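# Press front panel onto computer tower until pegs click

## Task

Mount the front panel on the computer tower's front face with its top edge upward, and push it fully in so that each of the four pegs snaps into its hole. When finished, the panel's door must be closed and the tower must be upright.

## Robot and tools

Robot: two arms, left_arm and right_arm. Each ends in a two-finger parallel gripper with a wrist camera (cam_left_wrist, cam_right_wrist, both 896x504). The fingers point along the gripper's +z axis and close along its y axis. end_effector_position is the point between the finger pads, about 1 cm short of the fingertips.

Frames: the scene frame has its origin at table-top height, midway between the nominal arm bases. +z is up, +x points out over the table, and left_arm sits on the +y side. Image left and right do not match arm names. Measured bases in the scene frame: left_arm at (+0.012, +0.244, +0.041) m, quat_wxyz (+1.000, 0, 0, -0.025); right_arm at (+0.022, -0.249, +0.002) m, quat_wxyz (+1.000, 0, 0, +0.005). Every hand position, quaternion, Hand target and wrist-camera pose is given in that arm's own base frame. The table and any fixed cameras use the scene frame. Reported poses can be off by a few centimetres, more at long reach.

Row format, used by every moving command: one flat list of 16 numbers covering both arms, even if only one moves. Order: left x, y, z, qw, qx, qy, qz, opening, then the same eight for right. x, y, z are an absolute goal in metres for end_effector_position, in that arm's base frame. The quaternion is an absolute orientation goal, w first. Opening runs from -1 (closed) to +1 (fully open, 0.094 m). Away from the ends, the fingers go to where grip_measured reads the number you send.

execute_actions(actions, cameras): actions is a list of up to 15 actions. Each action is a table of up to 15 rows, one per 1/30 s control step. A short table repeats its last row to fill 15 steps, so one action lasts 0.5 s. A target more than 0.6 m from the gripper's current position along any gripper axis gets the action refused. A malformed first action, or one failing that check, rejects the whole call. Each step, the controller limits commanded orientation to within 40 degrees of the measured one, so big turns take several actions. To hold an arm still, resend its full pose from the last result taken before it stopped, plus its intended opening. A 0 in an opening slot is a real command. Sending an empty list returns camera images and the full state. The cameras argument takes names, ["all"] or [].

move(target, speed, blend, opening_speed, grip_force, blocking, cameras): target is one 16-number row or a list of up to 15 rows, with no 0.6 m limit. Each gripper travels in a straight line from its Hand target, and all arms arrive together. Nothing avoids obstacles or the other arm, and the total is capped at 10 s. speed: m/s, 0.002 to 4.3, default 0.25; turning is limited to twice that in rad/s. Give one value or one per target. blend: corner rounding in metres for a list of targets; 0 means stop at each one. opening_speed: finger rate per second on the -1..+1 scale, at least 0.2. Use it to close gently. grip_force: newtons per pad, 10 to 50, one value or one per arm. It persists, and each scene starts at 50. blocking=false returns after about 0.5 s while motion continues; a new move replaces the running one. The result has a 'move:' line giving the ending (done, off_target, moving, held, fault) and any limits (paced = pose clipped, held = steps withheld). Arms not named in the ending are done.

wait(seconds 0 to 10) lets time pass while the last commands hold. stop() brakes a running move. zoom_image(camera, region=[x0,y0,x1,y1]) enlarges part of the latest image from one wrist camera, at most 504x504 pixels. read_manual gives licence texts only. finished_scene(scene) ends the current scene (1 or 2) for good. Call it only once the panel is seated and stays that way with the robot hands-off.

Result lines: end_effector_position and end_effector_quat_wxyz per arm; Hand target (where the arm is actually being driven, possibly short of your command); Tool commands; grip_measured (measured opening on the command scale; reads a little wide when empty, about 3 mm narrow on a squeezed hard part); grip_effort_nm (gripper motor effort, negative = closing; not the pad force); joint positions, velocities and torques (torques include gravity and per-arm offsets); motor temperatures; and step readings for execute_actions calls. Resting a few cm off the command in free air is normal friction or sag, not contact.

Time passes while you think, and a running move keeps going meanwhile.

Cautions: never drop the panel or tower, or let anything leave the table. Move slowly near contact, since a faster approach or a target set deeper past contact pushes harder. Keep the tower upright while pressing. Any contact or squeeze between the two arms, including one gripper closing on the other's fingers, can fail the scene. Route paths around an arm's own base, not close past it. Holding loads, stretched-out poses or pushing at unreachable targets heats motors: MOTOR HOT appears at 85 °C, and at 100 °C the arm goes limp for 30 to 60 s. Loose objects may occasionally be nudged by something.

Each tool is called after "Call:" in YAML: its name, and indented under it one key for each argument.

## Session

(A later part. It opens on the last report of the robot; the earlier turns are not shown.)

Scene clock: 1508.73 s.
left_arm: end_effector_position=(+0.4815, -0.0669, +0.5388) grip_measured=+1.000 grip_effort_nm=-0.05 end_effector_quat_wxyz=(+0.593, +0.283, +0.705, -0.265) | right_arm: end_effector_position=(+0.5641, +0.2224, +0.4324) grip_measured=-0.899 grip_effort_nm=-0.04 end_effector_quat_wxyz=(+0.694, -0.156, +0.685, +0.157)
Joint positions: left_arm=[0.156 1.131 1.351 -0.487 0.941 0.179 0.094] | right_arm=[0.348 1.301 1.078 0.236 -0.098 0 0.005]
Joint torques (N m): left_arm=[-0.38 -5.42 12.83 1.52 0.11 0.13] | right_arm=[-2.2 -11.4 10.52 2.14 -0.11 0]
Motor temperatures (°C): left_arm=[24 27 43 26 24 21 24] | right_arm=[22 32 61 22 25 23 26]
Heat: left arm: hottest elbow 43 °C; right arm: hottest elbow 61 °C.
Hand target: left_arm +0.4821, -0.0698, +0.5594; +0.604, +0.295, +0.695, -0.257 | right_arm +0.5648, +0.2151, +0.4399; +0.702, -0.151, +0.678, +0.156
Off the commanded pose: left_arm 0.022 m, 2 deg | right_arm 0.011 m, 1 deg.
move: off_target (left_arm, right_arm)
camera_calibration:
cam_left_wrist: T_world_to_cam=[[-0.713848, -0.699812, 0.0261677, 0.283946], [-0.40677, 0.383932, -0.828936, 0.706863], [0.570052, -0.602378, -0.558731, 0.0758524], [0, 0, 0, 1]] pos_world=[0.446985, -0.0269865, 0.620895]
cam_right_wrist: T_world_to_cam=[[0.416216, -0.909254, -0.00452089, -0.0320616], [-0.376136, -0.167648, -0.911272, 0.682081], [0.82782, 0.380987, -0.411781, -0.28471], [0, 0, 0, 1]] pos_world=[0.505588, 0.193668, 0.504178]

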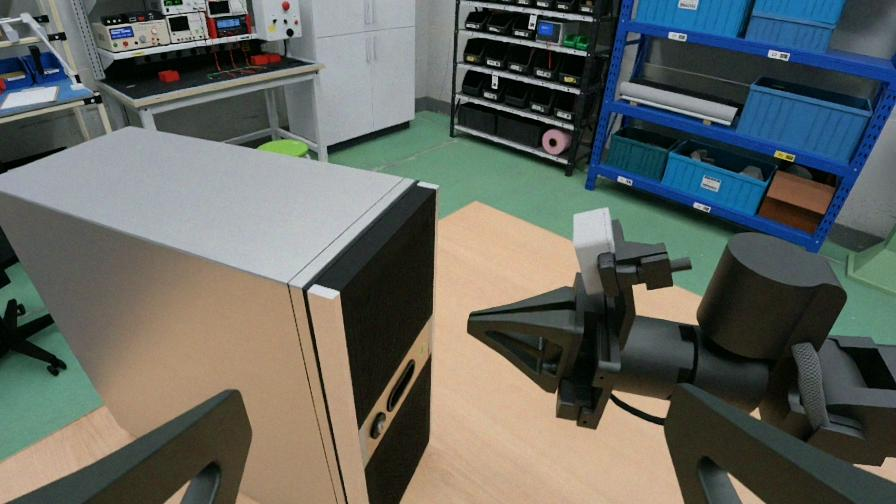

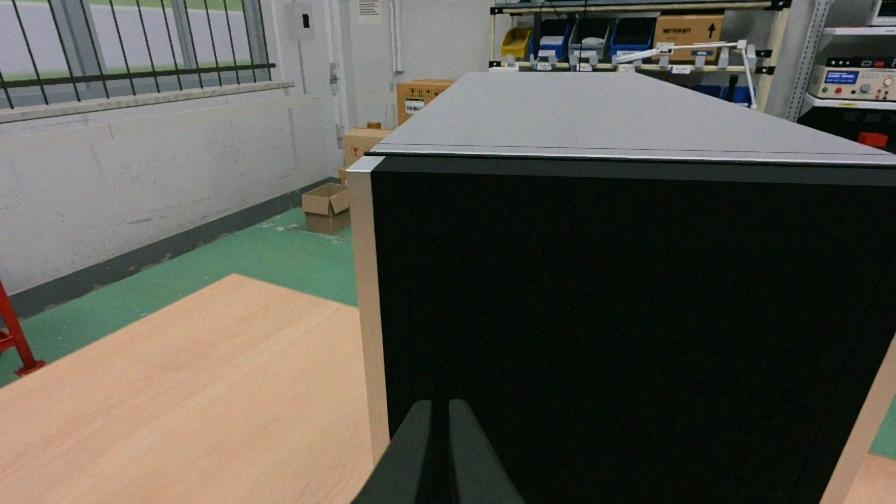

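Call:
move:
  target:
    - [0.483,-0.07,0.35,0.604,0.295,0.695,-0.257,1, 0.565,0.215,0.44,0.7023,-0.1503,0.6782,0.1557,-0.9]
    - [0.53,-0.0,0.07,0.593,0.368,0.625,-0.349,1, 0.565,0.215,0.44,0.7023,-0.1503,0.6782,0.1557,-0.9]
  speed: 0.25
  blend: 0.03
  cameras: ["cam_left_wrist"]

Call:
zoom_image:
  camera: "cam_left_wrist"
  region: [230, 130, 430, 330]

Scene clock: 1519.43 s.
left_arm: end_effector_position=(+0.5217, -0.0041, +0.0733) grip_measured=+1.000 grip_effort_nm=-0.05 end_effector_quat_wxyz=(+0.590, +0.370, +0.627, -0.350) | right_arm: end_effector_position=(+0.5641, +0.2224, +0.4324) grip_measured=-0.899 grip_effort_nm=-0.04 end_effector_quat_wxyz=(+0.694, -0.156, +0.685, +0.157)
Joint positions: left_arm=[0.327 1.967 0.832 0.809 1.385 0.318 0.094] | right_arm=[0.348 1.301 1.078 0.236 -0.098 0 0.005]
Joint torques (N m): left_arm=[0.44 -11.28 6.38 2.19 0.34 -0.1] | right_arm=[-2.26 -11.46 10.62 2.02 -0.1 0]
Motor temperatures (°C): left_arm=[24 27 43 26 24 21 24] | right_arm=[22 32 59 22 24 23 26]
Heat: left arm: hottest elbow 43 °C; right arm: hottest elbow 59 °C.
Hand target: left_arm +0.5297, +0.0000, +0.0701; +0.592, +0.369, +0.626, -0.349 | right_arm +0.5648, +0.2151, +0.4399; +0.702, -0.151, +0.678, +0.156
Off the commanded pose: left_arm 0.010 m, 0 deg | right_arm 0.011 m, 1 deg.
move: off_target (right_arm)
camera_calibration:
cam_left_wrist: T_world_to_cam=[[-0.87509, -0.483872, -0.00924002, 0.456296], [-0.223363, 0.420745, -0.879251, 0.221454], [0.429333, -0.76736, -0.476269, -0.102633], [0, 0, 0, 1]] pos_world=[0.492829, 0.0488569, 0.150049]
Images, in order (width x height): cam_left_wrist 896x504.

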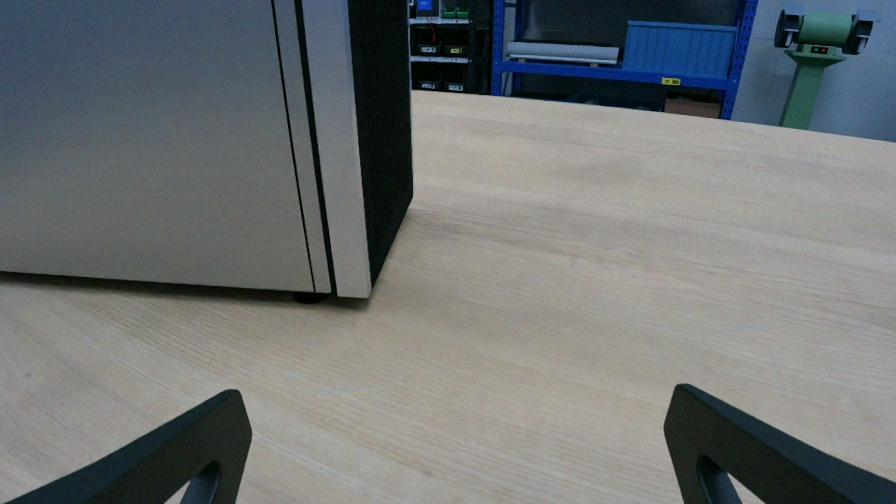

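Scaled by 2.520 from the camera's 896x504 image, which has a finer 1280x720 frame.

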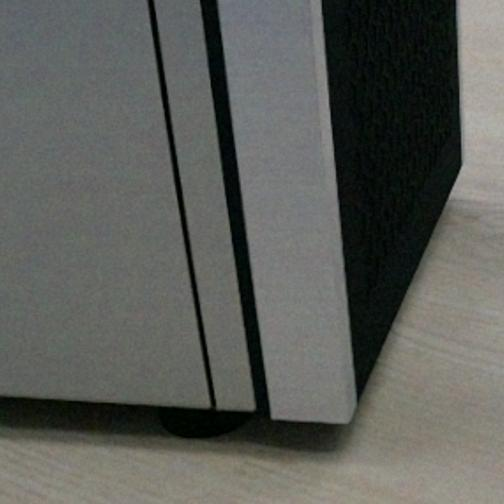

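Call:
zoom_image:
  camera: "cam_left_wrist"
  region: [310, 260, 360, 310]

Call:
zoom_image:
  camera: "cam_left_wrist"
  region: [290, 0, 340, 50]

Scaled by 10.080 from the camera's 896x504 image, which has a finer 1280x720 frame.

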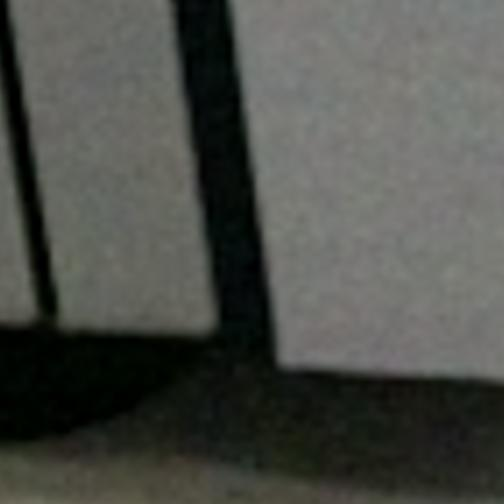

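Scaled by 10.080 from the camera's 896x504 image, which has a finer 1280x720 frame.

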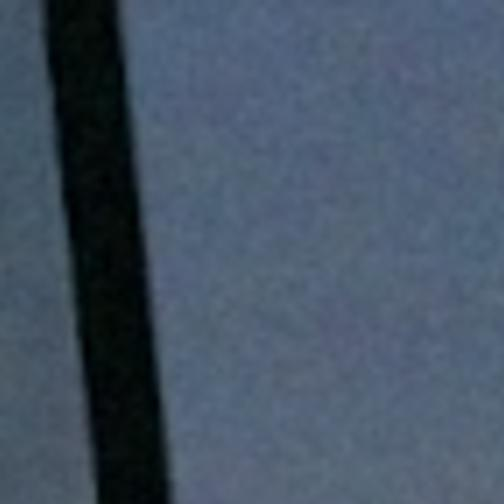

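Call:
move:
  target:
    - [0.483,-0.07,0.35,0.604,0.295,0.695,-0.257,1, 0.58,0.15,0.46,0.7114,-0.1027,0.6870,0.1063,-0.9]
    - [0.483,-0.07,0.56,0.604,0.295,0.695,-0.257,1, 0.61,0.08,0.46,0.7114,-0.1027,0.6870,0.1063,-0.9]
  speed: 0.2
  blend: 0.03
  cameras: ["cam_left_wrist","cam_right_wrist"]

Scene clock: 1543.67 s.
left_arm: end_effector_position=(+0.4809, -0.0670, +0.5394) grip_measured=+1.000 grip_effort_nm=-0.05 end_effector_quat_wxyz=(+0.594, +0.283, +0.705, -0.265) | right_arm: end_effector_position=(+0.6004, +0.0845, +0.4295) grip_measured=-0.899 grip_effort_nm=-0.04 end_effector_quat_wxyz=(+0.695, -0.107, +0.703, +0.107)
Joint positions: left_arm=[0.156 1.13 1.351 -0.487 0.941 0.178 0.094] | right_arm=[0.076 1.306 1.091 0.203 -0.227 0 0.005]
Joint torques (N m): left_arm=[-0.21 -5.66 12.81 1.61 0.09 0.17] | right_arm=[-2.08 -10.29 15.84 1.4 -0.11 0]
Motor temperatures (°C): left_arm=[24 27 42 26 24 21 24] | right_arm=[22 32 55 22 24 23 26]
Heat: left arm: hottest elbow 42 °C; right arm: hottest elbow 55 °C.
Hand target: left_arm +0.4821, -0.0698, +0.5595; +0.604, +0.295, +0.695, -0.257 | right_arm +0.6080, +0.0799, +0.4595; +0.712, -0.103, +0.687, +0.106
Off the commanded pose: left_arm 0.021 m, 2 deg | right_arm 0.032 m, 3 deg.
move: off_target (left_arm, right_arm)
camera_calibration:
cam_left_wrist: T_world_to_cam=[[-0.713805, -0.699874, 0.0256689, 0.28365], [-0.406012, 0.383673, -0.829427, 0.707073], [0.570646, -0.602471, -0.558025, 0.0758206], [0, 0, 0, 1]] pos_world=[0.446284, -0.0270863, 0.621494]
cam_right_wrist: T_world_to_cam=[[0.282213, -0.959319, -0.00798889, -0.0864114], [-0.418365, -0.115573, -0.900896, 0.686419], [0.863323, 0.257587, -0.433961, -0.264839], [0, 0, 0, 1]] pos_world=[0.540202, 0.0646541, 0.502772]

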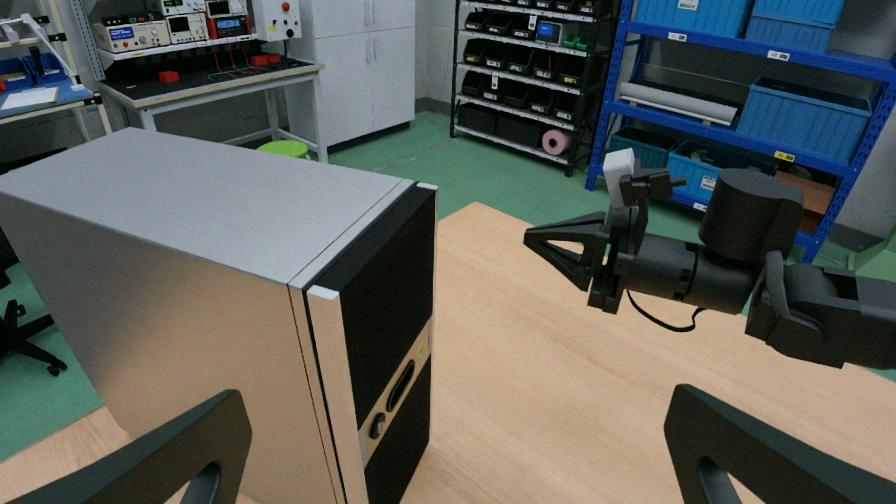

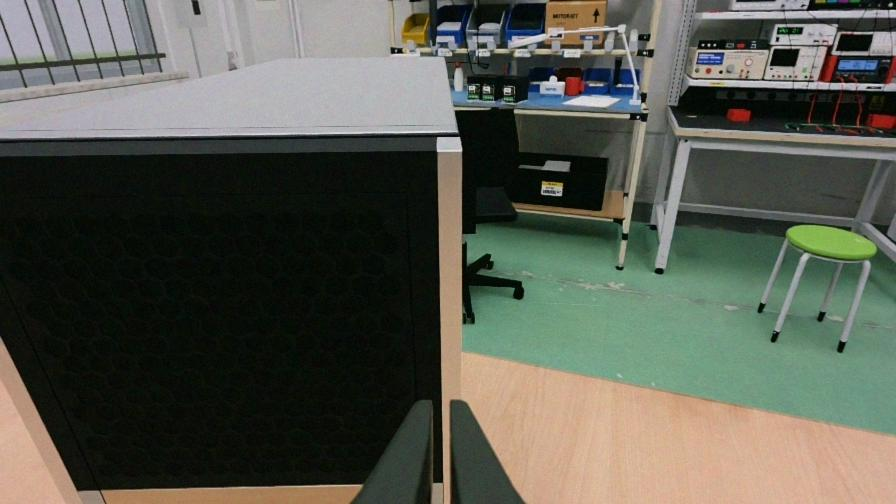

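Call:
move:
  target: [0.483,-0.07,0.56,0.604,0.295,0.695,-0.257,1, 0.672,0.111,0.458,0.7114,-0.1027,0.6870,0.1063,-0.9]
  speed: 0.08
  cameras: ["cam_left_wrist","cam_right_wrist"]

Scene clock: 1559.77 s.
left_arm: end_effector_position=(+0.4809, -0.0670, +0.5394) grip_measured=+1.000 grip_effort_nm=-0.05 end_effector_quat_wxyz=(+0.594, +0.283, +0.705, -0.265) | right_arm: end_effector_position=(+0.6636, +0.1028, +0.4276) grip_measured=-0.899 grip_effort_nm=-0.04 end_effector_quat_wxyz=(+0.695, -0.101, +0.705, +0.102)
Joint positions: left_arm=[0.156 1.13 1.351 -0.487 0.941 0.179 0.094] | right_arm=[0.108 1.473 1.255 0.203 -0.18 0 0.005]
Joint torques (N m): left_arm=[-0.15 -5.3 12.79 1.61 0.1 0.14] | right_arm=[-0.44 -13.04 15.75 1.46 0.13 0.03]
Motor temperatures (°C): left_arm=[24 27 42 26 24 21 24] | right_arm=[22 32 55 22 24 23 25]
Heat: left arm: hottest elbow 42 °C; right arm: hottest elbow 55 °C.
Hand target: left_arm +0.4821, -0.0698, +0.5595; +0.604, +0.295, +0.695, -0.257 | right_arm +0.6698, +0.1107, +0.4575; +0.711, -0.103, +0.687, +0.106
Off the commanded pose: left_arm 0.021 m, 2 deg | right_arm 0.033 m, 3 deg.
move: off_target (left_arm, right_arm)
camera_calibration:
cam_left_wrist: T_world_to_cam=[[-0.713868, -0.699823, 0.0252962, 0.283911], [-0.405758, 0.38392, -0.829437, 0.706972], [0.570747, -0.602373, -0.558027, 0.075779], [0, 0, 0, 1]] pos_world=[0.446284, -0.0270865, 0.621494]
cam_right_wrist: T_world_to_cam=[[0.26792, -0.963408, -0.00804478, -0.0767288], [-0.423016, -0.110129, -0.899405, 0.715122], [0.865608, 0.244372, -0.437042, -0.32376], [0, 0, 0, 1]] pos_world=[0.603314, 0.0839523, 0.50107]

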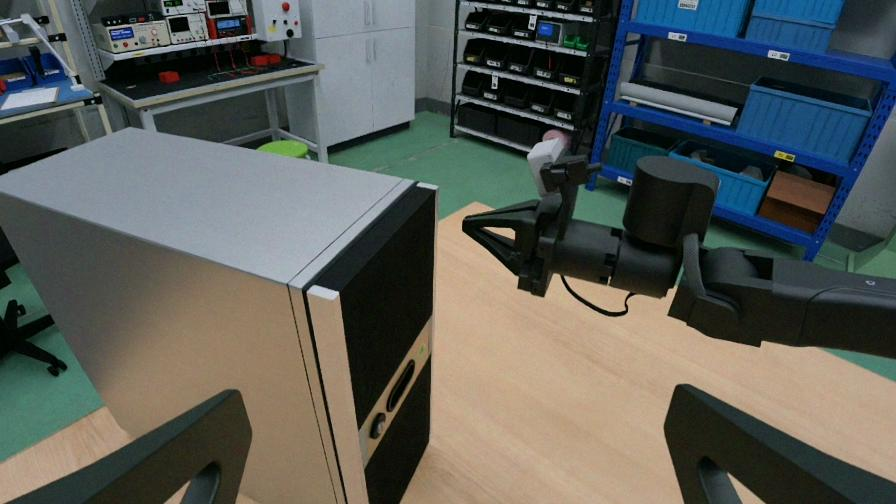

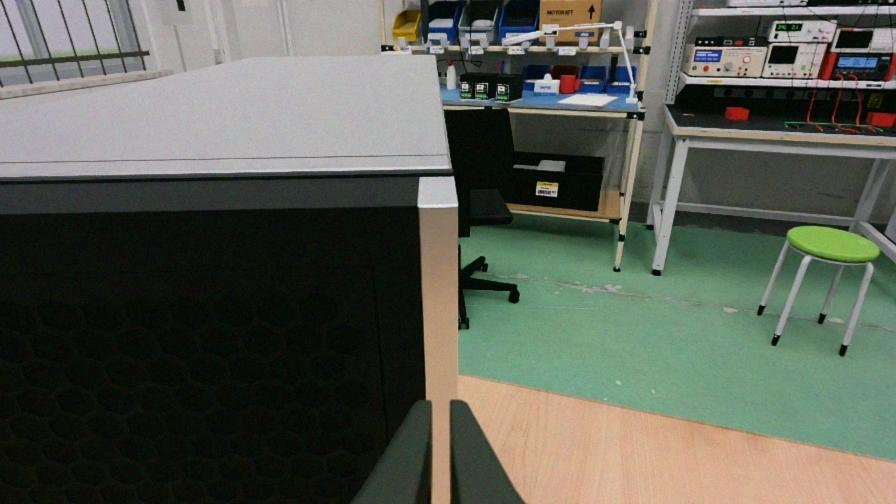

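Call:
move:
  target:
    - [0.483,-0.07,0.56,0.604,0.295,0.695,-0.257,1, 0.672,0.124,0.460,0.7114,-0.1027,0.6870,0.1063,-0.9]
    - [0.483,-0.07,0.56,0.604,0.295,0.695,-0.257,1, 0.708,0.132,0.460,0.7114,-0.1027,0.6870,0.1063,-0.9]
  speed: 0.05
  cameras: ["cam_left_wrist","cam_right_wrist"]

Call:
zoom_image:
  camera: "cam_right_wrist"
  region: [380, 180, 480, 280]

Scene clock: 1571.93 s.
left_arm: end_effector_position=(+0.4809, -0.0670, +0.5394) grip_measured=+1.000 grip_effort_nm=-0.05 end_effector_quat_wxyz=(+0.594, +0.283, +0.705, -0.265) | right_arm: end_effector_position=(+0.6906, +0.1197, +0.4317) grip_measured=-0.899 grip_effort_nm=-0.03 end_effector_quat_wxyz=(+0.696, -0.101, +0.704, +0.101)
Joint positions: left_arm=[0.156 1.13 1.351 -0.487 0.941 0.179 0.094] | right_arm=[0.135 1.545 1.344 0.191 -0.151 0 0.005]
Joint torques (N m): left_arm=[-0.44 -5.25 12.92 1.66 0.09 0.15] | right_arm=[-0.21 -12.16 17.99 1.4 0.18 0.03]
Motor temperatures (°C): left_arm=[24 27 42 26 24 21 24] | right_arm=[22 32 58 22 24 23 25]
Heat: left arm: hottest elbow 42 °C; right arm: hottest elbow 58 °C.
Hand target: left_arm +0.4821, -0.0698, +0.5595; +0.604, +0.295, +0.695, -0.257 | right_arm +0.7044, +0.1314, +0.4591; +0.712, -0.103, +0.687, +0.106
Off the commanded pose: left_arm 0.021 m, 2 deg | right_arm 0.035 m, 3 deg.
move: off_target (left_arm, right_arm)
camera_calibration:
cam_left_wrist: T_world_to_cam=[[-0.713868, -0.699823, 0.0252962, 0.283911], [-0.405758, 0.38392, -0.829437, 0.706972], [0.570747, -0.602373, -0.558027, 0.075779], [0, 0, 0, 1]] pos_world=[0.446284, -0.0270865, 0.621494]
cam_right_wrist: T_world_to_cam=[[0.265747, -0.964017, -0.00709837, -0.0664931], [-0.419546, -0.109019, -0.901163, 0.730344], [0.867963, 0.242459, -0.433421, -0.35235], [0, 0, 0, 1]] pos_world=[0.62991, 0.100952, 0.504971]

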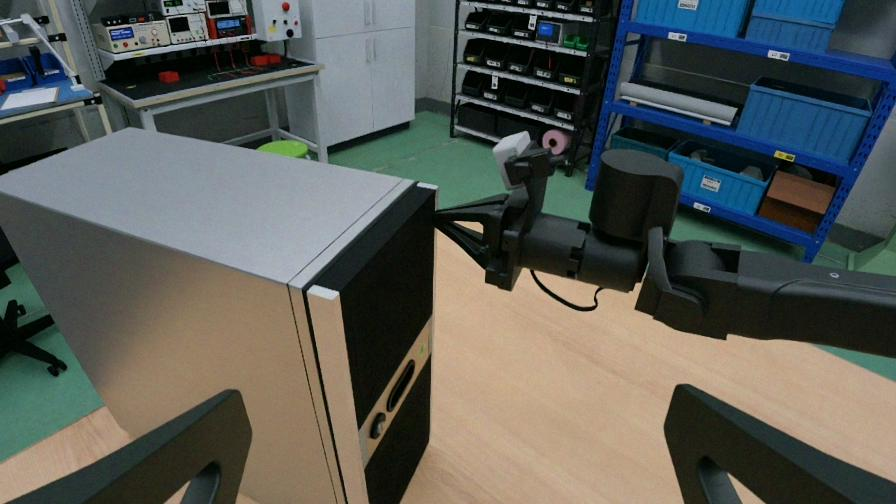

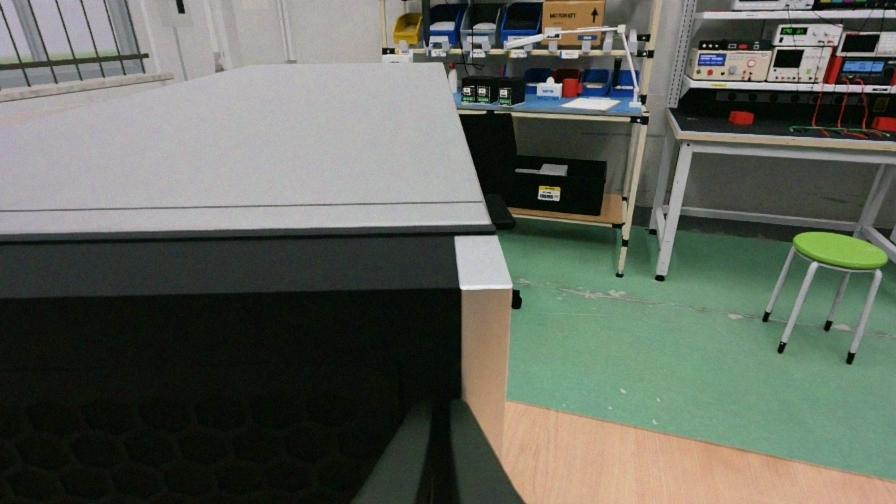

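Scaled by 5.040 from the camera's 896x504 image, which has a finer 1280x720 frame.

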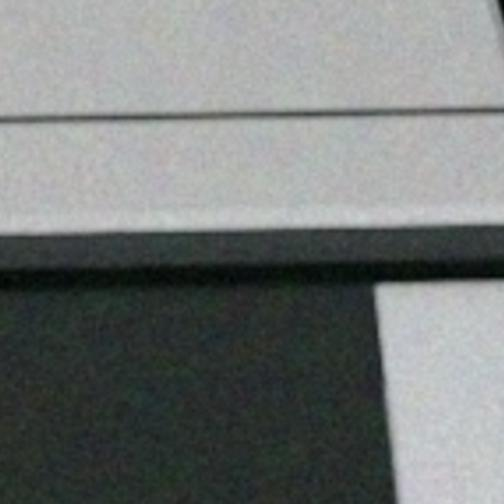

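Call:
move:
  target: [0.483,-0.07,0.56,0.604,0.295,0.695,-0.257,1, 0.726,0.138,0.460,0.7114,-0.1027,0.6870,0.1063,-0.9]
  speed: 0.04
  cameras: ["cam_right_wrist"]

Call:
zoom_image:
  camera: "cam_right_wrist"
  region: [400, 190, 500, 290]

Scene clock: 1579.53 s.
left_arm: end_effector_position=(+0.4809, -0.0670, +0.5394) grip_measured=+1.000 grip_effort_nm=-0.05 end_effector_quat_wxyz=(+0.594, +0.283, +0.705, -0.265) | right_arm: end_effector_position=(+0.6912, +0.1198, +0.4324) grip_measured=-0.899 grip_effort_nm=-0.03 end_effector_quat_wxyz=(+0.693, -0.101, +0.707, +0.101)
Joint positions: left_arm=[0.156 1.13 1.351 -0.487 0.941 0.179 0.094] | right_arm=[0.135 1.545 1.352 0.172 -0.151 0 0.005]
Joint torques (N m): left_arm=[-0.26 -5.48 12.92 1.59 0.1 0.14] | right_arm=[0.26 -9.47 21.01 1.89 0.43 -0.03]
Motor temperatures (°C): left_arm=[24 27 42 26 24 21 24] | right_arm=[22 32 58 22 24 23 25]
Heat: left arm: hottest elbow 42 °C; right arm: hottest elbow 58 °C.
Hand target: left_arm +0.4821, -0.0698, +0.5595; +0.604, +0.295, +0.695, -0.257 | right_arm +0.7186, +0.1370, +0.4576; +0.712, -0.103, +0.687, +0.107
Off the commanded pose: left_arm 0.021 m, 2 deg | right_arm 0.048 m, 3 deg.
move: off_target (left_arm, right_arm)
camera_calibration:
cam_right_wrist: T_world_to_cam=[[0.26566, -0.96403, -0.00843252, -0.0659067], [-0.428373, -0.110203, -0.896857, 0.735597], [0.863667, 0.241871, -0.442241, -0.345741], [0, 0, 0, 1]] pos_world=[0.631223, 0.101153, 0.506268]
Images, in order (width x height): cam_right_wrist 896x504.

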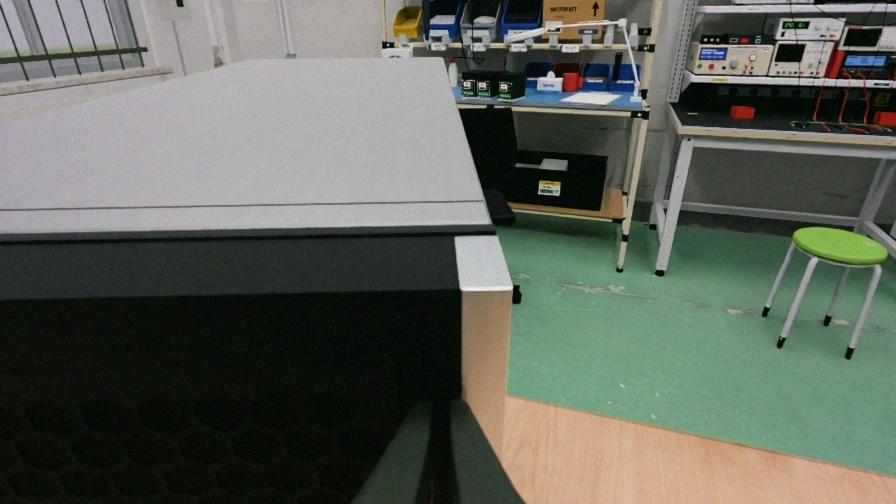

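Scaled by 5.040 from the camera's 896x504 image, which has a finer 1280x720 frame.

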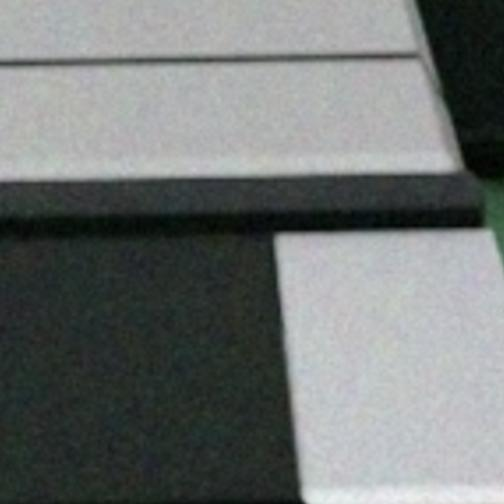

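Call:
move:
  target: [0.483,-0.07,0.56,0.604,0.295,0.695,-0.257,1, 0.743,0.144,0.460,0.7114,-0.1027,0.6870,0.1063,-0.9]
  speed: 0.03
  cameras: ["cam_right_wrist"]

Call:
zoom_image:
  camera: "cam_right_wrist"
  region: [400, 190, 500, 290]

Scene clock: 1585.33 s.
left_arm: end_effector_position=(+0.4809, -0.0670, +0.5394) grip_measured=+1.000 grip_effort_nm=-0.05 end_effector_quat_wxyz=(+0.594, +0.283, +0.705, -0.265) | right_arm: end_effector_position=(+0.7100, +0.1110, +0.4334) grip_measured=-0.899 grip_effort_nm=-0.02 end_effector_quat_wxyz=(+0.694, -0.088, +0.709, +0.088)
Joint positions: left_arm=[0.156 1.13 1.351 -0.487 0.941 0.179 0.094] | right_arm=[0.126 1.587 1.405 0.159 -0.124 0 0.005]
Joint torques (N m): left_arm=[-0.62 -5.25 12.88 1.59 0.1 0.14] | right_arm=[1.49 -10.17 21.05 2.18 -0.39 0.07]
Motor temperatures (°C): left_arm=[24 27 42 26 24 21 24] | right_arm=[22 32 61 22 24 23 25]
Heat: left arm: hottest elbow 42 °C; right arm: hottest elbow 61 °C.
Hand target: left_arm +0.4821, -0.0698, +0.5595; +0.604, +0.295, +0.695, -0.257 | right_arm +0.7343, +0.1431, +0.4573; +0.711, -0.102, +0.687, +0.107
Off the commanded pose: left_arm 0.021 m, 2 deg | right_arm 0.054 m, 4 deg.
move: off_target (left_arm, right_arm)
camera_calibration:
cam_right_wrist: T_world_to_cam=[[0.230487, -0.973039, -0.00843461, -0.0534585], [-0.433829, -0.0949962, -0.895973, 0.745494], [0.871015, 0.21017, -0.444028, -0.360393], [0, 0, 0, 1]] pos_world=[0.649646, 0.0945455, 0.507468]
Images, in order (width x height): cam_right_wrist 896x504.

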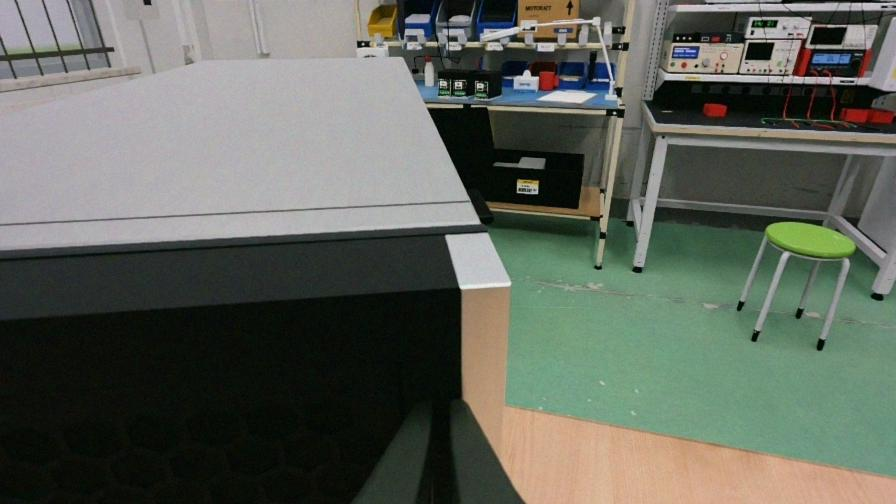

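Scaled by 5.040 from the camera's 896x504 image, which has a finer 1280x720 frame.

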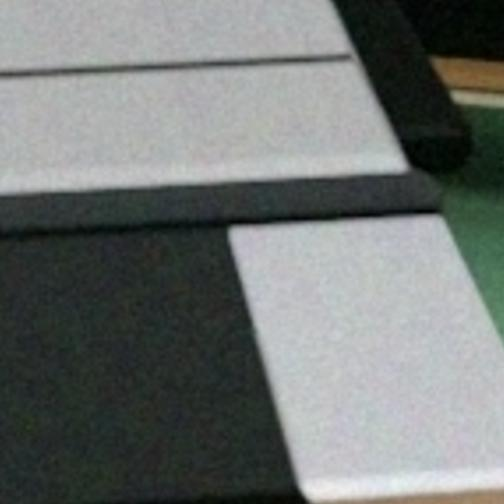

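Call:
move:
  target:
    - [0.483,-0.07,0.56,0.604,0.295,0.695,-0.257,1, 0.64,0.08,0.44,0.7114,-0.1027,0.6870,0.1063,-0.9]
    - [0.483,-0.07,0.56,0.604,0.295,0.695,-0.257,1, 0.60,0.06,0.30,0.6461,-0.1310,0.7432,0.1139,-0.9]
    - [0.483,-0.07,0.56,0.604,0.295,0.695,-0.257,1, 0.60,0.065,0.10,0.6461,-0.1310,0.7432,0.1139,-0.9]
  speed: 0.15
  blend: 0.03
  cameras: ["cam_left_wrist","cam_right_wrist"]

Scene clock: 1605.17 s.
left_arm: end_effector_position=(+0.4809, -0.0670, +0.5394) grip_measured=+1.000 grip_effort_nm=-0.05 end_effector_quat_wxyz=(+0.594, +0.283, +0.705, -0.265) | right_arm: end_effector_position=(+0.5982, +0.0674, +0.0972) grip_measured=-0.899 grip_effort_nm=-0.03 end_effector_quat_wxyz=(+0.639, -0.128, +0.749, +0.120)
Joint positions: left_arm=[0.156 1.13 1.351 -0.487 0.941 0.179 0.094] | right_arm=[0.018 1.846 0.748 0.935 -0.333 -0.038 0.005]
Joint torques (N m): left_arm=[-0.56 -5.66 12.78 1.65 0.11 0.11] | right_arm=[-1.73 -13.33 5.79 2.1 0.1 -0.16]
Motor temperatures (°C): left_arm=[24 26 43 26 24 21 24] | right_arm=[22 32 62 22 24 23 25]
Heat: left arm: hottest elbow 43 °C; right arm: hottest elbow 62 °C.
Hand target: left_arm +0.4821, -0.0698, +0.5595; +0.604, +0.295, +0.695, -0.257 | right_arm +0.5999, +0.0651, +0.1000; +0.646, -0.131, +0.743, +0.114
Off the commanded pose: left_arm 0.021 m, 2 deg | right_arm 0.004 m, 1 deg.
move: off_target (left_arm)
camera_calibration:
cam_left_wrist: T_world_to_cam=[[-0.713868, -0.699823, 0.0252962, 0.283911], [-0.405758, 0.38392, -0.829437, 0.706972], [0.570747, -0.602373, -0.558027, 0.075779], [0, 0, 0, 1]] pos_world=[0.446284, -0.0270865, 0.621494]
cam_right_wrist: T_world_to_cam=[[0.329373, -0.944007, -0.0190841, -0.133032], [-0.532798, -0.169136, -0.829168, 0.449233], [0.779512, 0.283273, -0.558674, -0.342128], [0, 0, 0, 1]] pos_world=[0.54986, 0.0473137, 0.178812]

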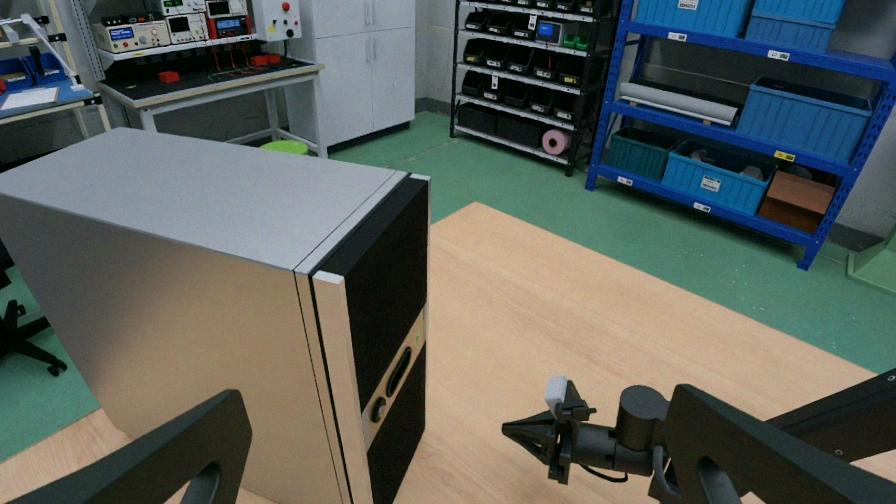

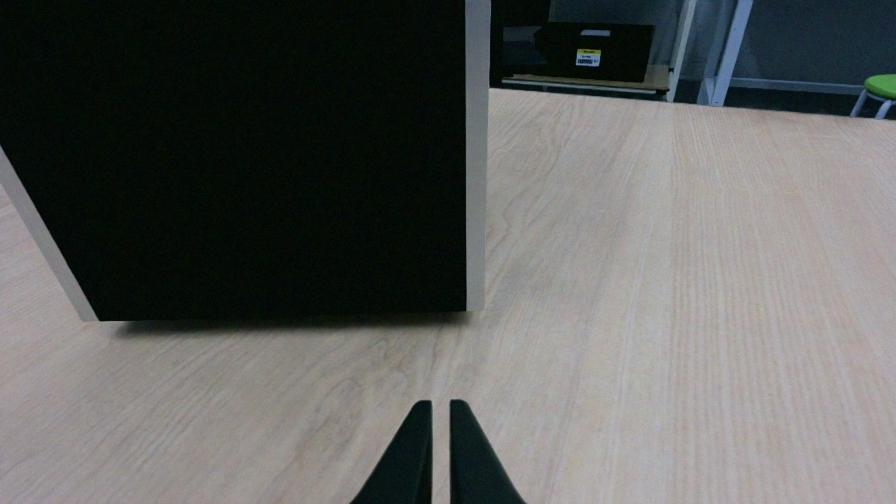

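Call:
move:
  target:
    - [0.483,-0.07,0.56,0.604,0.295,0.695,-0.257,1, 0.64,0.079,0.047,0.6461,-0.1310,0.7432,0.1139,-0.9]
    - [0.483,-0.07,0.56,0.604,0.295,0.695,-0.257,1, 0.69,0.097,0.046,0.6461,-0.1310,0.7432,0.1139,-0.9]
  speed: 0.08
  cameras: ["cam_left_wrist","cam_right_wrist"]

Scene clock: 1618.33 s.
left_arm: end_effector_position=(+0.4809, -0.0670, +0.5394) grip_measured=+1.000 grip_effort_nm=-0.05 end_effector_quat_wxyz=(+0.594, +0.283, +0.705, -0.265) | right_arm: end_effector_position=(+0.6788, +0.0887, +0.0424) grip_measured=-0.899 grip_effort_nm=-0.03 end_effector_quat_wxyz=(+0.641, -0.127, +0.749, +0.112)
Joint positions: left_arm=[0.156 1.13 1.351 -0.487 0.941 0.179 0.094] | right_arm=[0.061 2.104 0.999 0.945 -0.276 -0.038 0.005]
Joint torques (N m): left_arm=[-0.32 -5.42 12.9 1.61 0.1 0.13] | right_arm=[-0.21 -16.03 8.64 1.2 0.12 -0.08]
Motor temperatures (°C): left_arm=[24 26 43 26 24 21 24] | right_arm=[22 33 59 22 24 23 25]
Heat: left arm: hottest elbow 43 °C; right arm: hottest elbow 59 °C.
Hand target: left_arm +0.4821, -0.0698, +0.5595; +0.604, +0.295, +0.695, -0.257 | right_arm +0.6893, +0.0971, +0.0462; +0.646, -0.131, +0.743, +0.114
Off the commanded pose: left_arm 0.021 m, 2 deg | right_arm 0.014 m, 1 deg.
move: off_target (left_arm, right_arm)
camera_calibration:
cam_left_wrist: T_world_to_cam=[[-0.713868, -0.699823, 0.0252962, 0.283911], [-0.405758, 0.38392, -0.829437, 0.706972], [0.570747, -0.602373, -0.558027, 0.075779], [0, 0, 0, 1]] pos_world=[0.446284, -0.0270865, 0.621494]
cam_right_wrist: T_world_to_cam=[[0.316717, -0.948478, -0.00895817, -0.131837], [-0.530957, -0.169456, -0.830283, 0.449221], [0.785987, 0.267721, -0.55727, -0.444651], [0, 0, 0, 1]] pos_world=[0.629762, 0.0701206, 0.124009]

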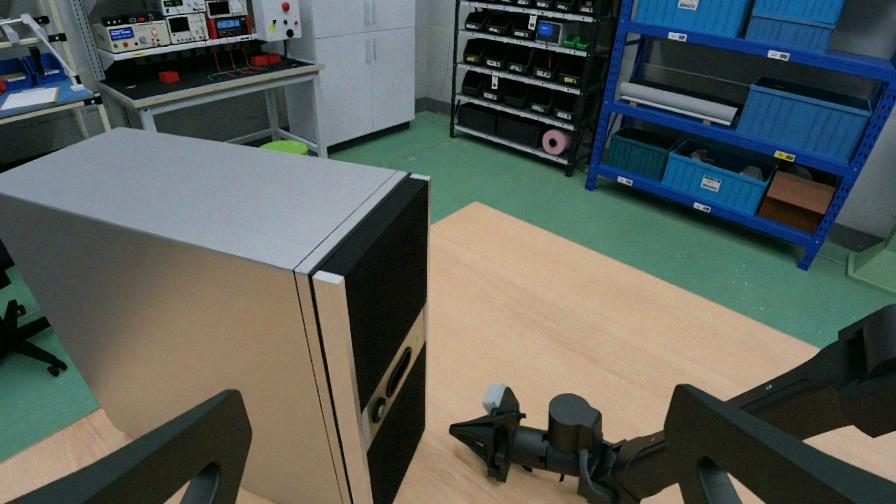

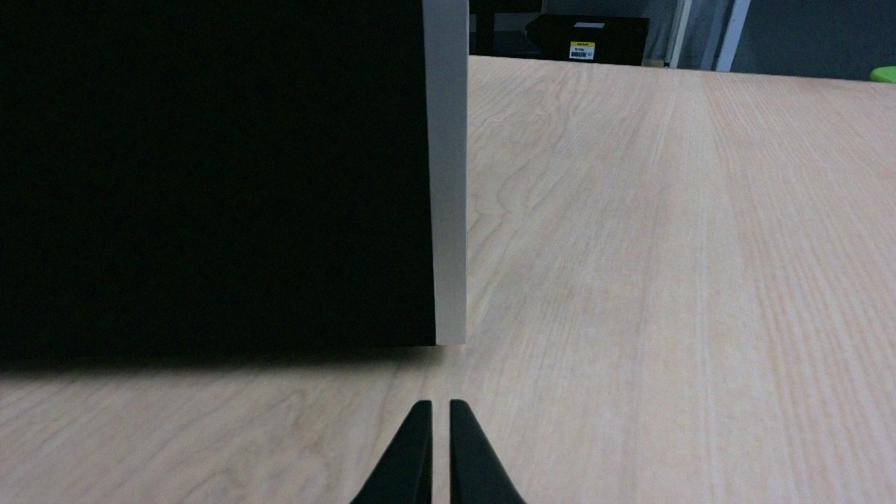

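Call:
move:
  target:
    - [0.483,-0.07,0.56,0.604,0.295,0.695,-0.257,1, 0.695,0.11,0.043,0.6461,-0.1310,0.7432,0.1139,-0.9]
    - [0.483,-0.07,0.56,0.604,0.295,0.695,-0.257,1, 0.738,0.125,0.043,0.6461,-0.1310,0.7432,0.1139,-0.9]
  speed: 0.05
  cameras: ["cam_left_wrist","cam_right_wrist"]

Scene clock: 1626.90 s.
left_arm: end_effector_position=(+0.4809, -0.0670, +0.5394) grip_measured=+1.000 grip_effort_nm=-0.05 end_effector_quat_wxyz=(+0.594, +0.283, +0.705, -0.265) | right_arm: end_effector_position=(+0.7140, +0.1108, +0.0380) grip_measured=-0.899 grip_effort_nm=-0.03 end_effector_quat_wxyz=(+0.639, -0.128, +0.750, +0.109)
Joint positions: left_arm=[0.156 1.13 1.351 -0.487 0.941 0.179 0.094] | right_arm=[0.098 2.16 1.118 0.879 -0.237 -0.038 0.005]
Joint torques (N m): left_arm=[-0.38 -5.71 12.85 1.55 0.1 0.16] | right_arm=[-0.03 -16.32 12.83 0.27 0.26 -0.04]
Motor temperatures (°C): left_arm=[24 26 43 26 24 21 24] | right_arm=[22 33 57 22 24 23 25]
Heat: left arm: hottest elbow 43 °C; right arm: hottest elbow 57 °C.
Hand target: left_arm +0.4821, -0.0698, +0.5595; +0.604, +0.295, +0.695, -0.257 | right_arm +0.7353, +0.1249, +0.0440; +0.646, -0.131, +0.743, +0.114
Off the commanded pose: left_arm 0.021 m, 2 deg | right_arm 0.028 m, 1 deg.
move: off_target (left_arm, right_arm)
camera_calibration:
cam_left_wrist: T_world_to_cam=[[-0.713868, -0.699823, 0.0252962, 0.283911], [-0.405758, 0.38392, -0.829437, 0.706972], [0.570747, -0.602373, -0.558027, 0.075779], [0, 0, 0, 1]] pos_world=[0.446284, -0.0270865, 0.621494]
cam_right_wrist: T_world_to_cam=[[0.315022, -0.949076, -0.00395029, -0.121094], [-0.534337, -0.173917, -0.827186, 0.470787], [0.784375, 0.262693, -0.561914, -0.478804], [0, 0, 0, 1]] pos_world=[0.665268, 0.0927285, 0.119903]

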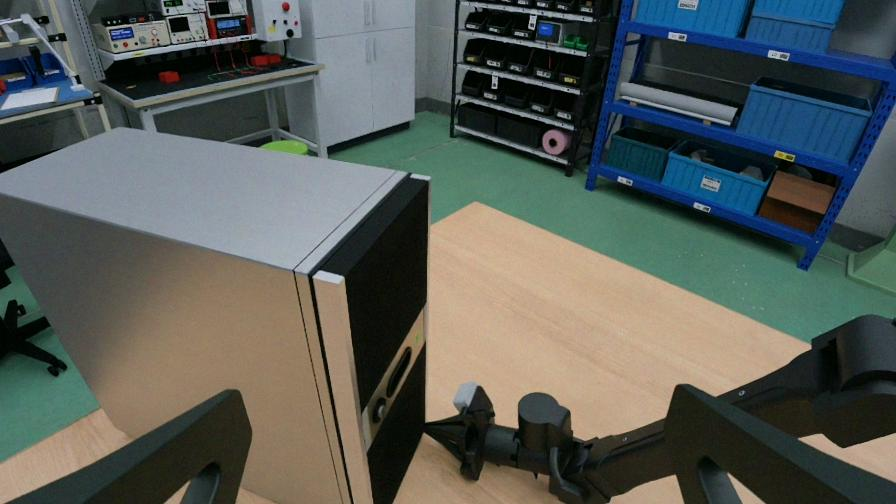

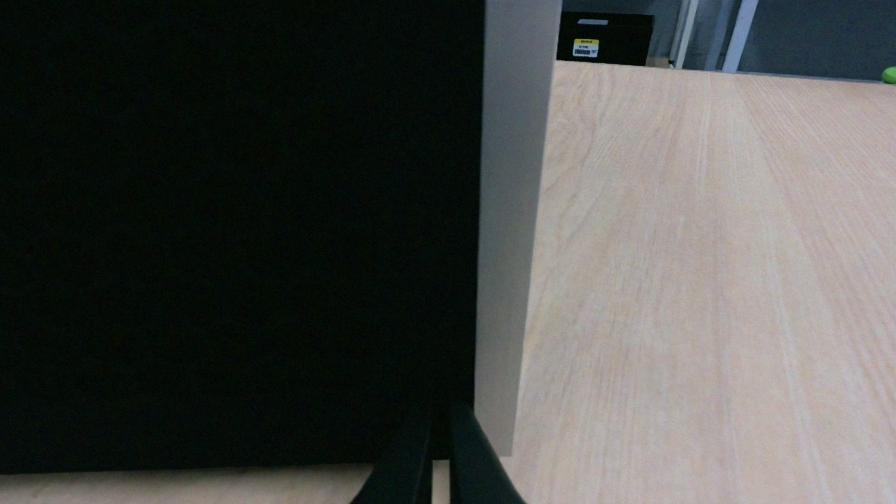

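Call:
move:
  target: [0.483,-0.07,0.56,0.604,0.295,0.695,-0.257,1, 0.762,0.134,0.043,0.6461,-0.1310,0.7432,0.1139,-0.9]
  speed: 0.03
  cameras: ["cam_right_wrist"]

Scene clock: 1632.67 s.
left_arm: end_effector_position=(+0.4809, -0.0670, +0.5394) grip_measured=+1.000 grip_effort_nm=-0.05 end_effector_quat_wxyz=(+0.594, +0.283, +0.705, -0.265) | right_arm: end_effector_position=(+0.7149, +0.1110, +0.0368) grip_measured=-0.899 grip_effort_nm=-0.03 end_effector_quat_wxyz=(+0.635, -0.128, +0.754, +0.110)
Joint positions: left_arm=[0.156 1.13 1.351 -0.487 0.941 0.179 0.094] | right_arm=[0.098 2.158 1.122 0.86 -0.238 -0.038 0.005]
Joint torques (N m): left_arm=[-0.62 -5.71 12.88 1.57 0.07 0.13] | right_arm=[0.97 -14.1 18.13 -0.32 0.68 0.04]
Motor temperatures (°C): left_arm=[24 26 44 26 24 21 24] | right_arm=[22 34 57 22 24 23 25]
Heat: left arm: hottest elbow 44 °C; right arm: hottest elbow 57 °C.
Hand target: left_arm +0.4821, -0.0698, +0.5595; +0.604, +0.295, +0.695, -0.257 | right_arm +0.7530, +0.1334, +0.0459; +0.646, -0.131, +0.743, +0.114
Off the commanded pose: left_arm 0.021 m, 2 deg | right_arm 0.053 m, 2 deg.
move: off_target (left_arm, right_arm)
camera_calibration:
cam_right_wrist: T_world_to_cam=[[0.315687, -0.948839, -0.00675141, -0.121546], [-0.544209, -0.175225, -0.820447, 0.477184], [0.777289, 0.262678, -0.571683, -0.474888], [0, 0, 0, 1]] pos_world=[0.667184, 0.0930302, 0.119198]
Images, in order (width x height): cam_right_wrist 896x504.

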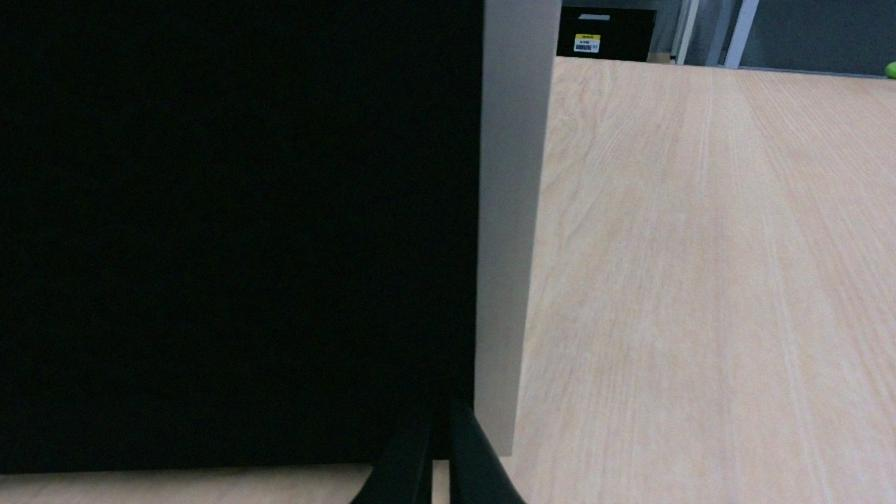

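Call:
move:
  target: [0.483,-0.07,0.56,0.604,0.295,0.695,-0.257,1, 0.785,0.142,0.043,0.6461,-0.1310,0.7432,0.1139,-0.9]
  speed: 0.03
  cameras: ["cam_right_wrist","cam_left_wrist"]

Scene clock: 1637.60 s.
left_arm: end_effector_position=(+0.4809, -0.0670, +0.5394) grip_measured=+1.000 grip_effort_nm=-0.05 end_effector_quat_wxyz=(+0.594, +0.283, +0.705, -0.265) | right_arm: end_effector_position=(+0.7157, +0.1113, +0.0370) grip_measured=-0.899 grip_effort_nm=-0.03 end_effector_quat_wxyz=(+0.630, -0.128, +0.758, +0.111)
Joint positions: left_arm=[0.156 1.13 1.351 -0.487 0.941 0.179 0.094] | right_arm=[0.098 2.152 1.125 0.838 -0.239 -0.038 0.005]
Joint torques (N m): left_arm=[-0.56 -5.71 12.9 1.46 0.1 0.11] | right_arm=[1.08 -12.57 22.68 -1.02 1.13 0.04]
Motor temperatures (°C): left_arm=[24 26 44 26 24 21 24] | right_arm=[22 33 59 22 24 23 25]
Heat: left arm: hottest elbow 44 °C; right arm: hottest elbow 59 °C.
Hand target: left_arm +0.4821, -0.0698, +0.5595; +0.604, +0.295, +0.695, -0.257 | right_arm +0.7673, +0.1405, +0.0483; +0.646, -0.131, +0.743, +0.115
Off the commanded pose: left_arm 0.021 m, 2 deg | right_arm 0.076 m, 3 deg.
move: off_target (left_arm, right_arm)
camera_calibration:
cam_left_wrist: T_world_to_cam=[[-0.713868, -0.699823, 0.0252962, 0.283911], [-0.405758, 0.38392, -0.829437, 0.706972], [0.570747, -0.602373, -0.558027, 0.075779], [0, 0, 0, 1]] pos_world=[0.446284, -0.0270865, 0.621494]
cam_right_wrist: T_world_to_cam=[[0.316614, -0.948504, -0.00978092, -0.122146], [-0.554581, -0.176736, -0.813145, 0.485217], [0.769542, 0.262878, -0.581979, -0.469544], [0, 0, 0, 1]] pos_world=[0.6691, 0.0933321, 0.120092]

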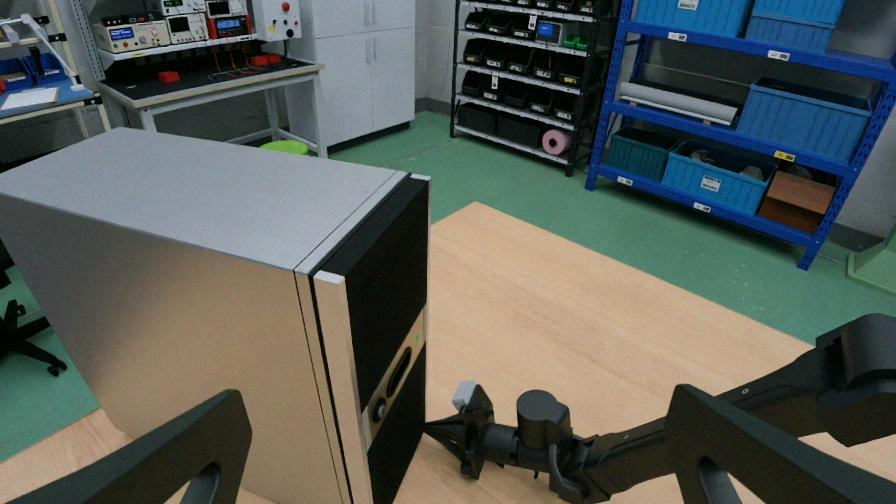

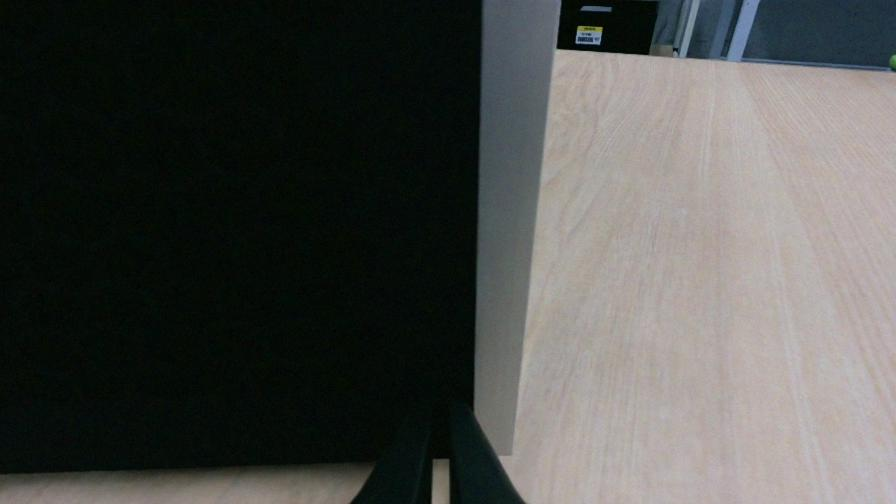

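Call:
move:
  target: [0.483,-0.07,0.56,0.604,0.295,0.695,-0.257,1, 0.807,0.150,0.040,0.6461,-0.1310,0.7432,0.1139,-0.9]
  speed: 0.03
  cameras: ["cam_left_wrist"]

Scene clock: 1642.43 s.
left_arm: end_effector_position=(+0.4809, -0.0670, +0.5394) grip_measured=+1.000 grip_effort_nm=-0.05 end_effector_quat_wxyz=(+0.594, +0.283, +0.705, -0.265) | right_arm: end_effector_position=(+0.7166, +0.1115, +0.0375) grip_measured=-0.899 grip_effort_nm=-0.03 end_effector_quat_wxyz=(+0.627, -0.128, +0.760, +0.111)
Joint positions: left_arm=[0.156 1.13 1.351 -0.487 0.941 0.179 0.094] | right_arm=[0.098 2.149 1.129 0.825 -0.24 -0.038 0.005]
Joint torques (N m): left_arm=[-0.38 -5.66 12.89 1.57 0.1 0.15] | right_arm=[2.43 -11.05 26.21 -1.25 1.46 0.05]
Motor temperatures (°C): left_arm=[24 26 44 26 24 21 24] | right_arm=[22 33 61 22 24 23 25]
Heat: left arm: hottest elbow 44 °C; right arm: hottest elbow 61 °C.
Hand target: left_arm +0.4821, -0.0698, +0.5595; +0.604, +0.295, +0.695, -0.257 | right_arm +0.7790, +0.1474, +0.0485; +0.647, -0.130, +0.742, +0.115
Off the commanded pose: left_arm 0.021 m, 2 deg | right_arm 0.098 m, 3 deg.
move: off_target (left_arm, right_arm)
camera_calibration:
cam_left_wrist: T_world_to_cam=[[-0.713868, -0.699823, 0.0252962, 0.283911], [-0.405758, 0.38392, -0.829437, 0.706972], [0.570747, -0.602373, -0.558027, 0.075779], [0, 0, 0, 1]] pos_world=[0.446284, -0.0270865, 0.621494]
Images, in order (width x height): cam_left_wrist 896x504.

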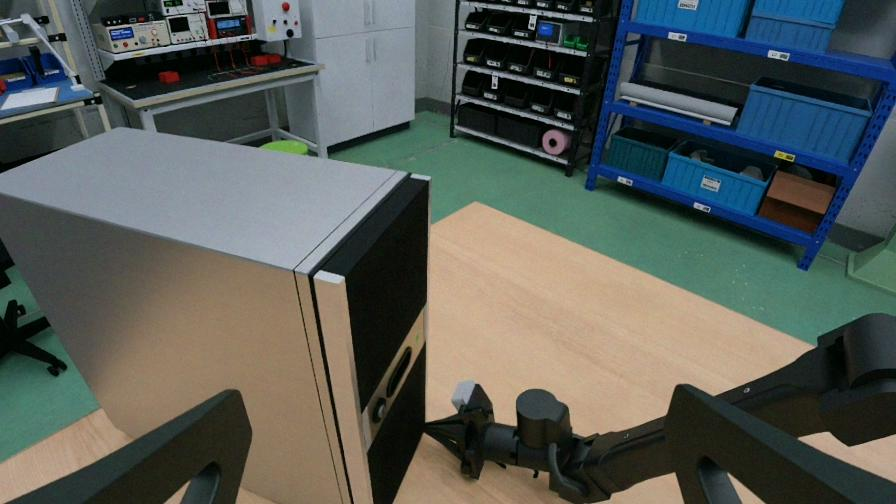

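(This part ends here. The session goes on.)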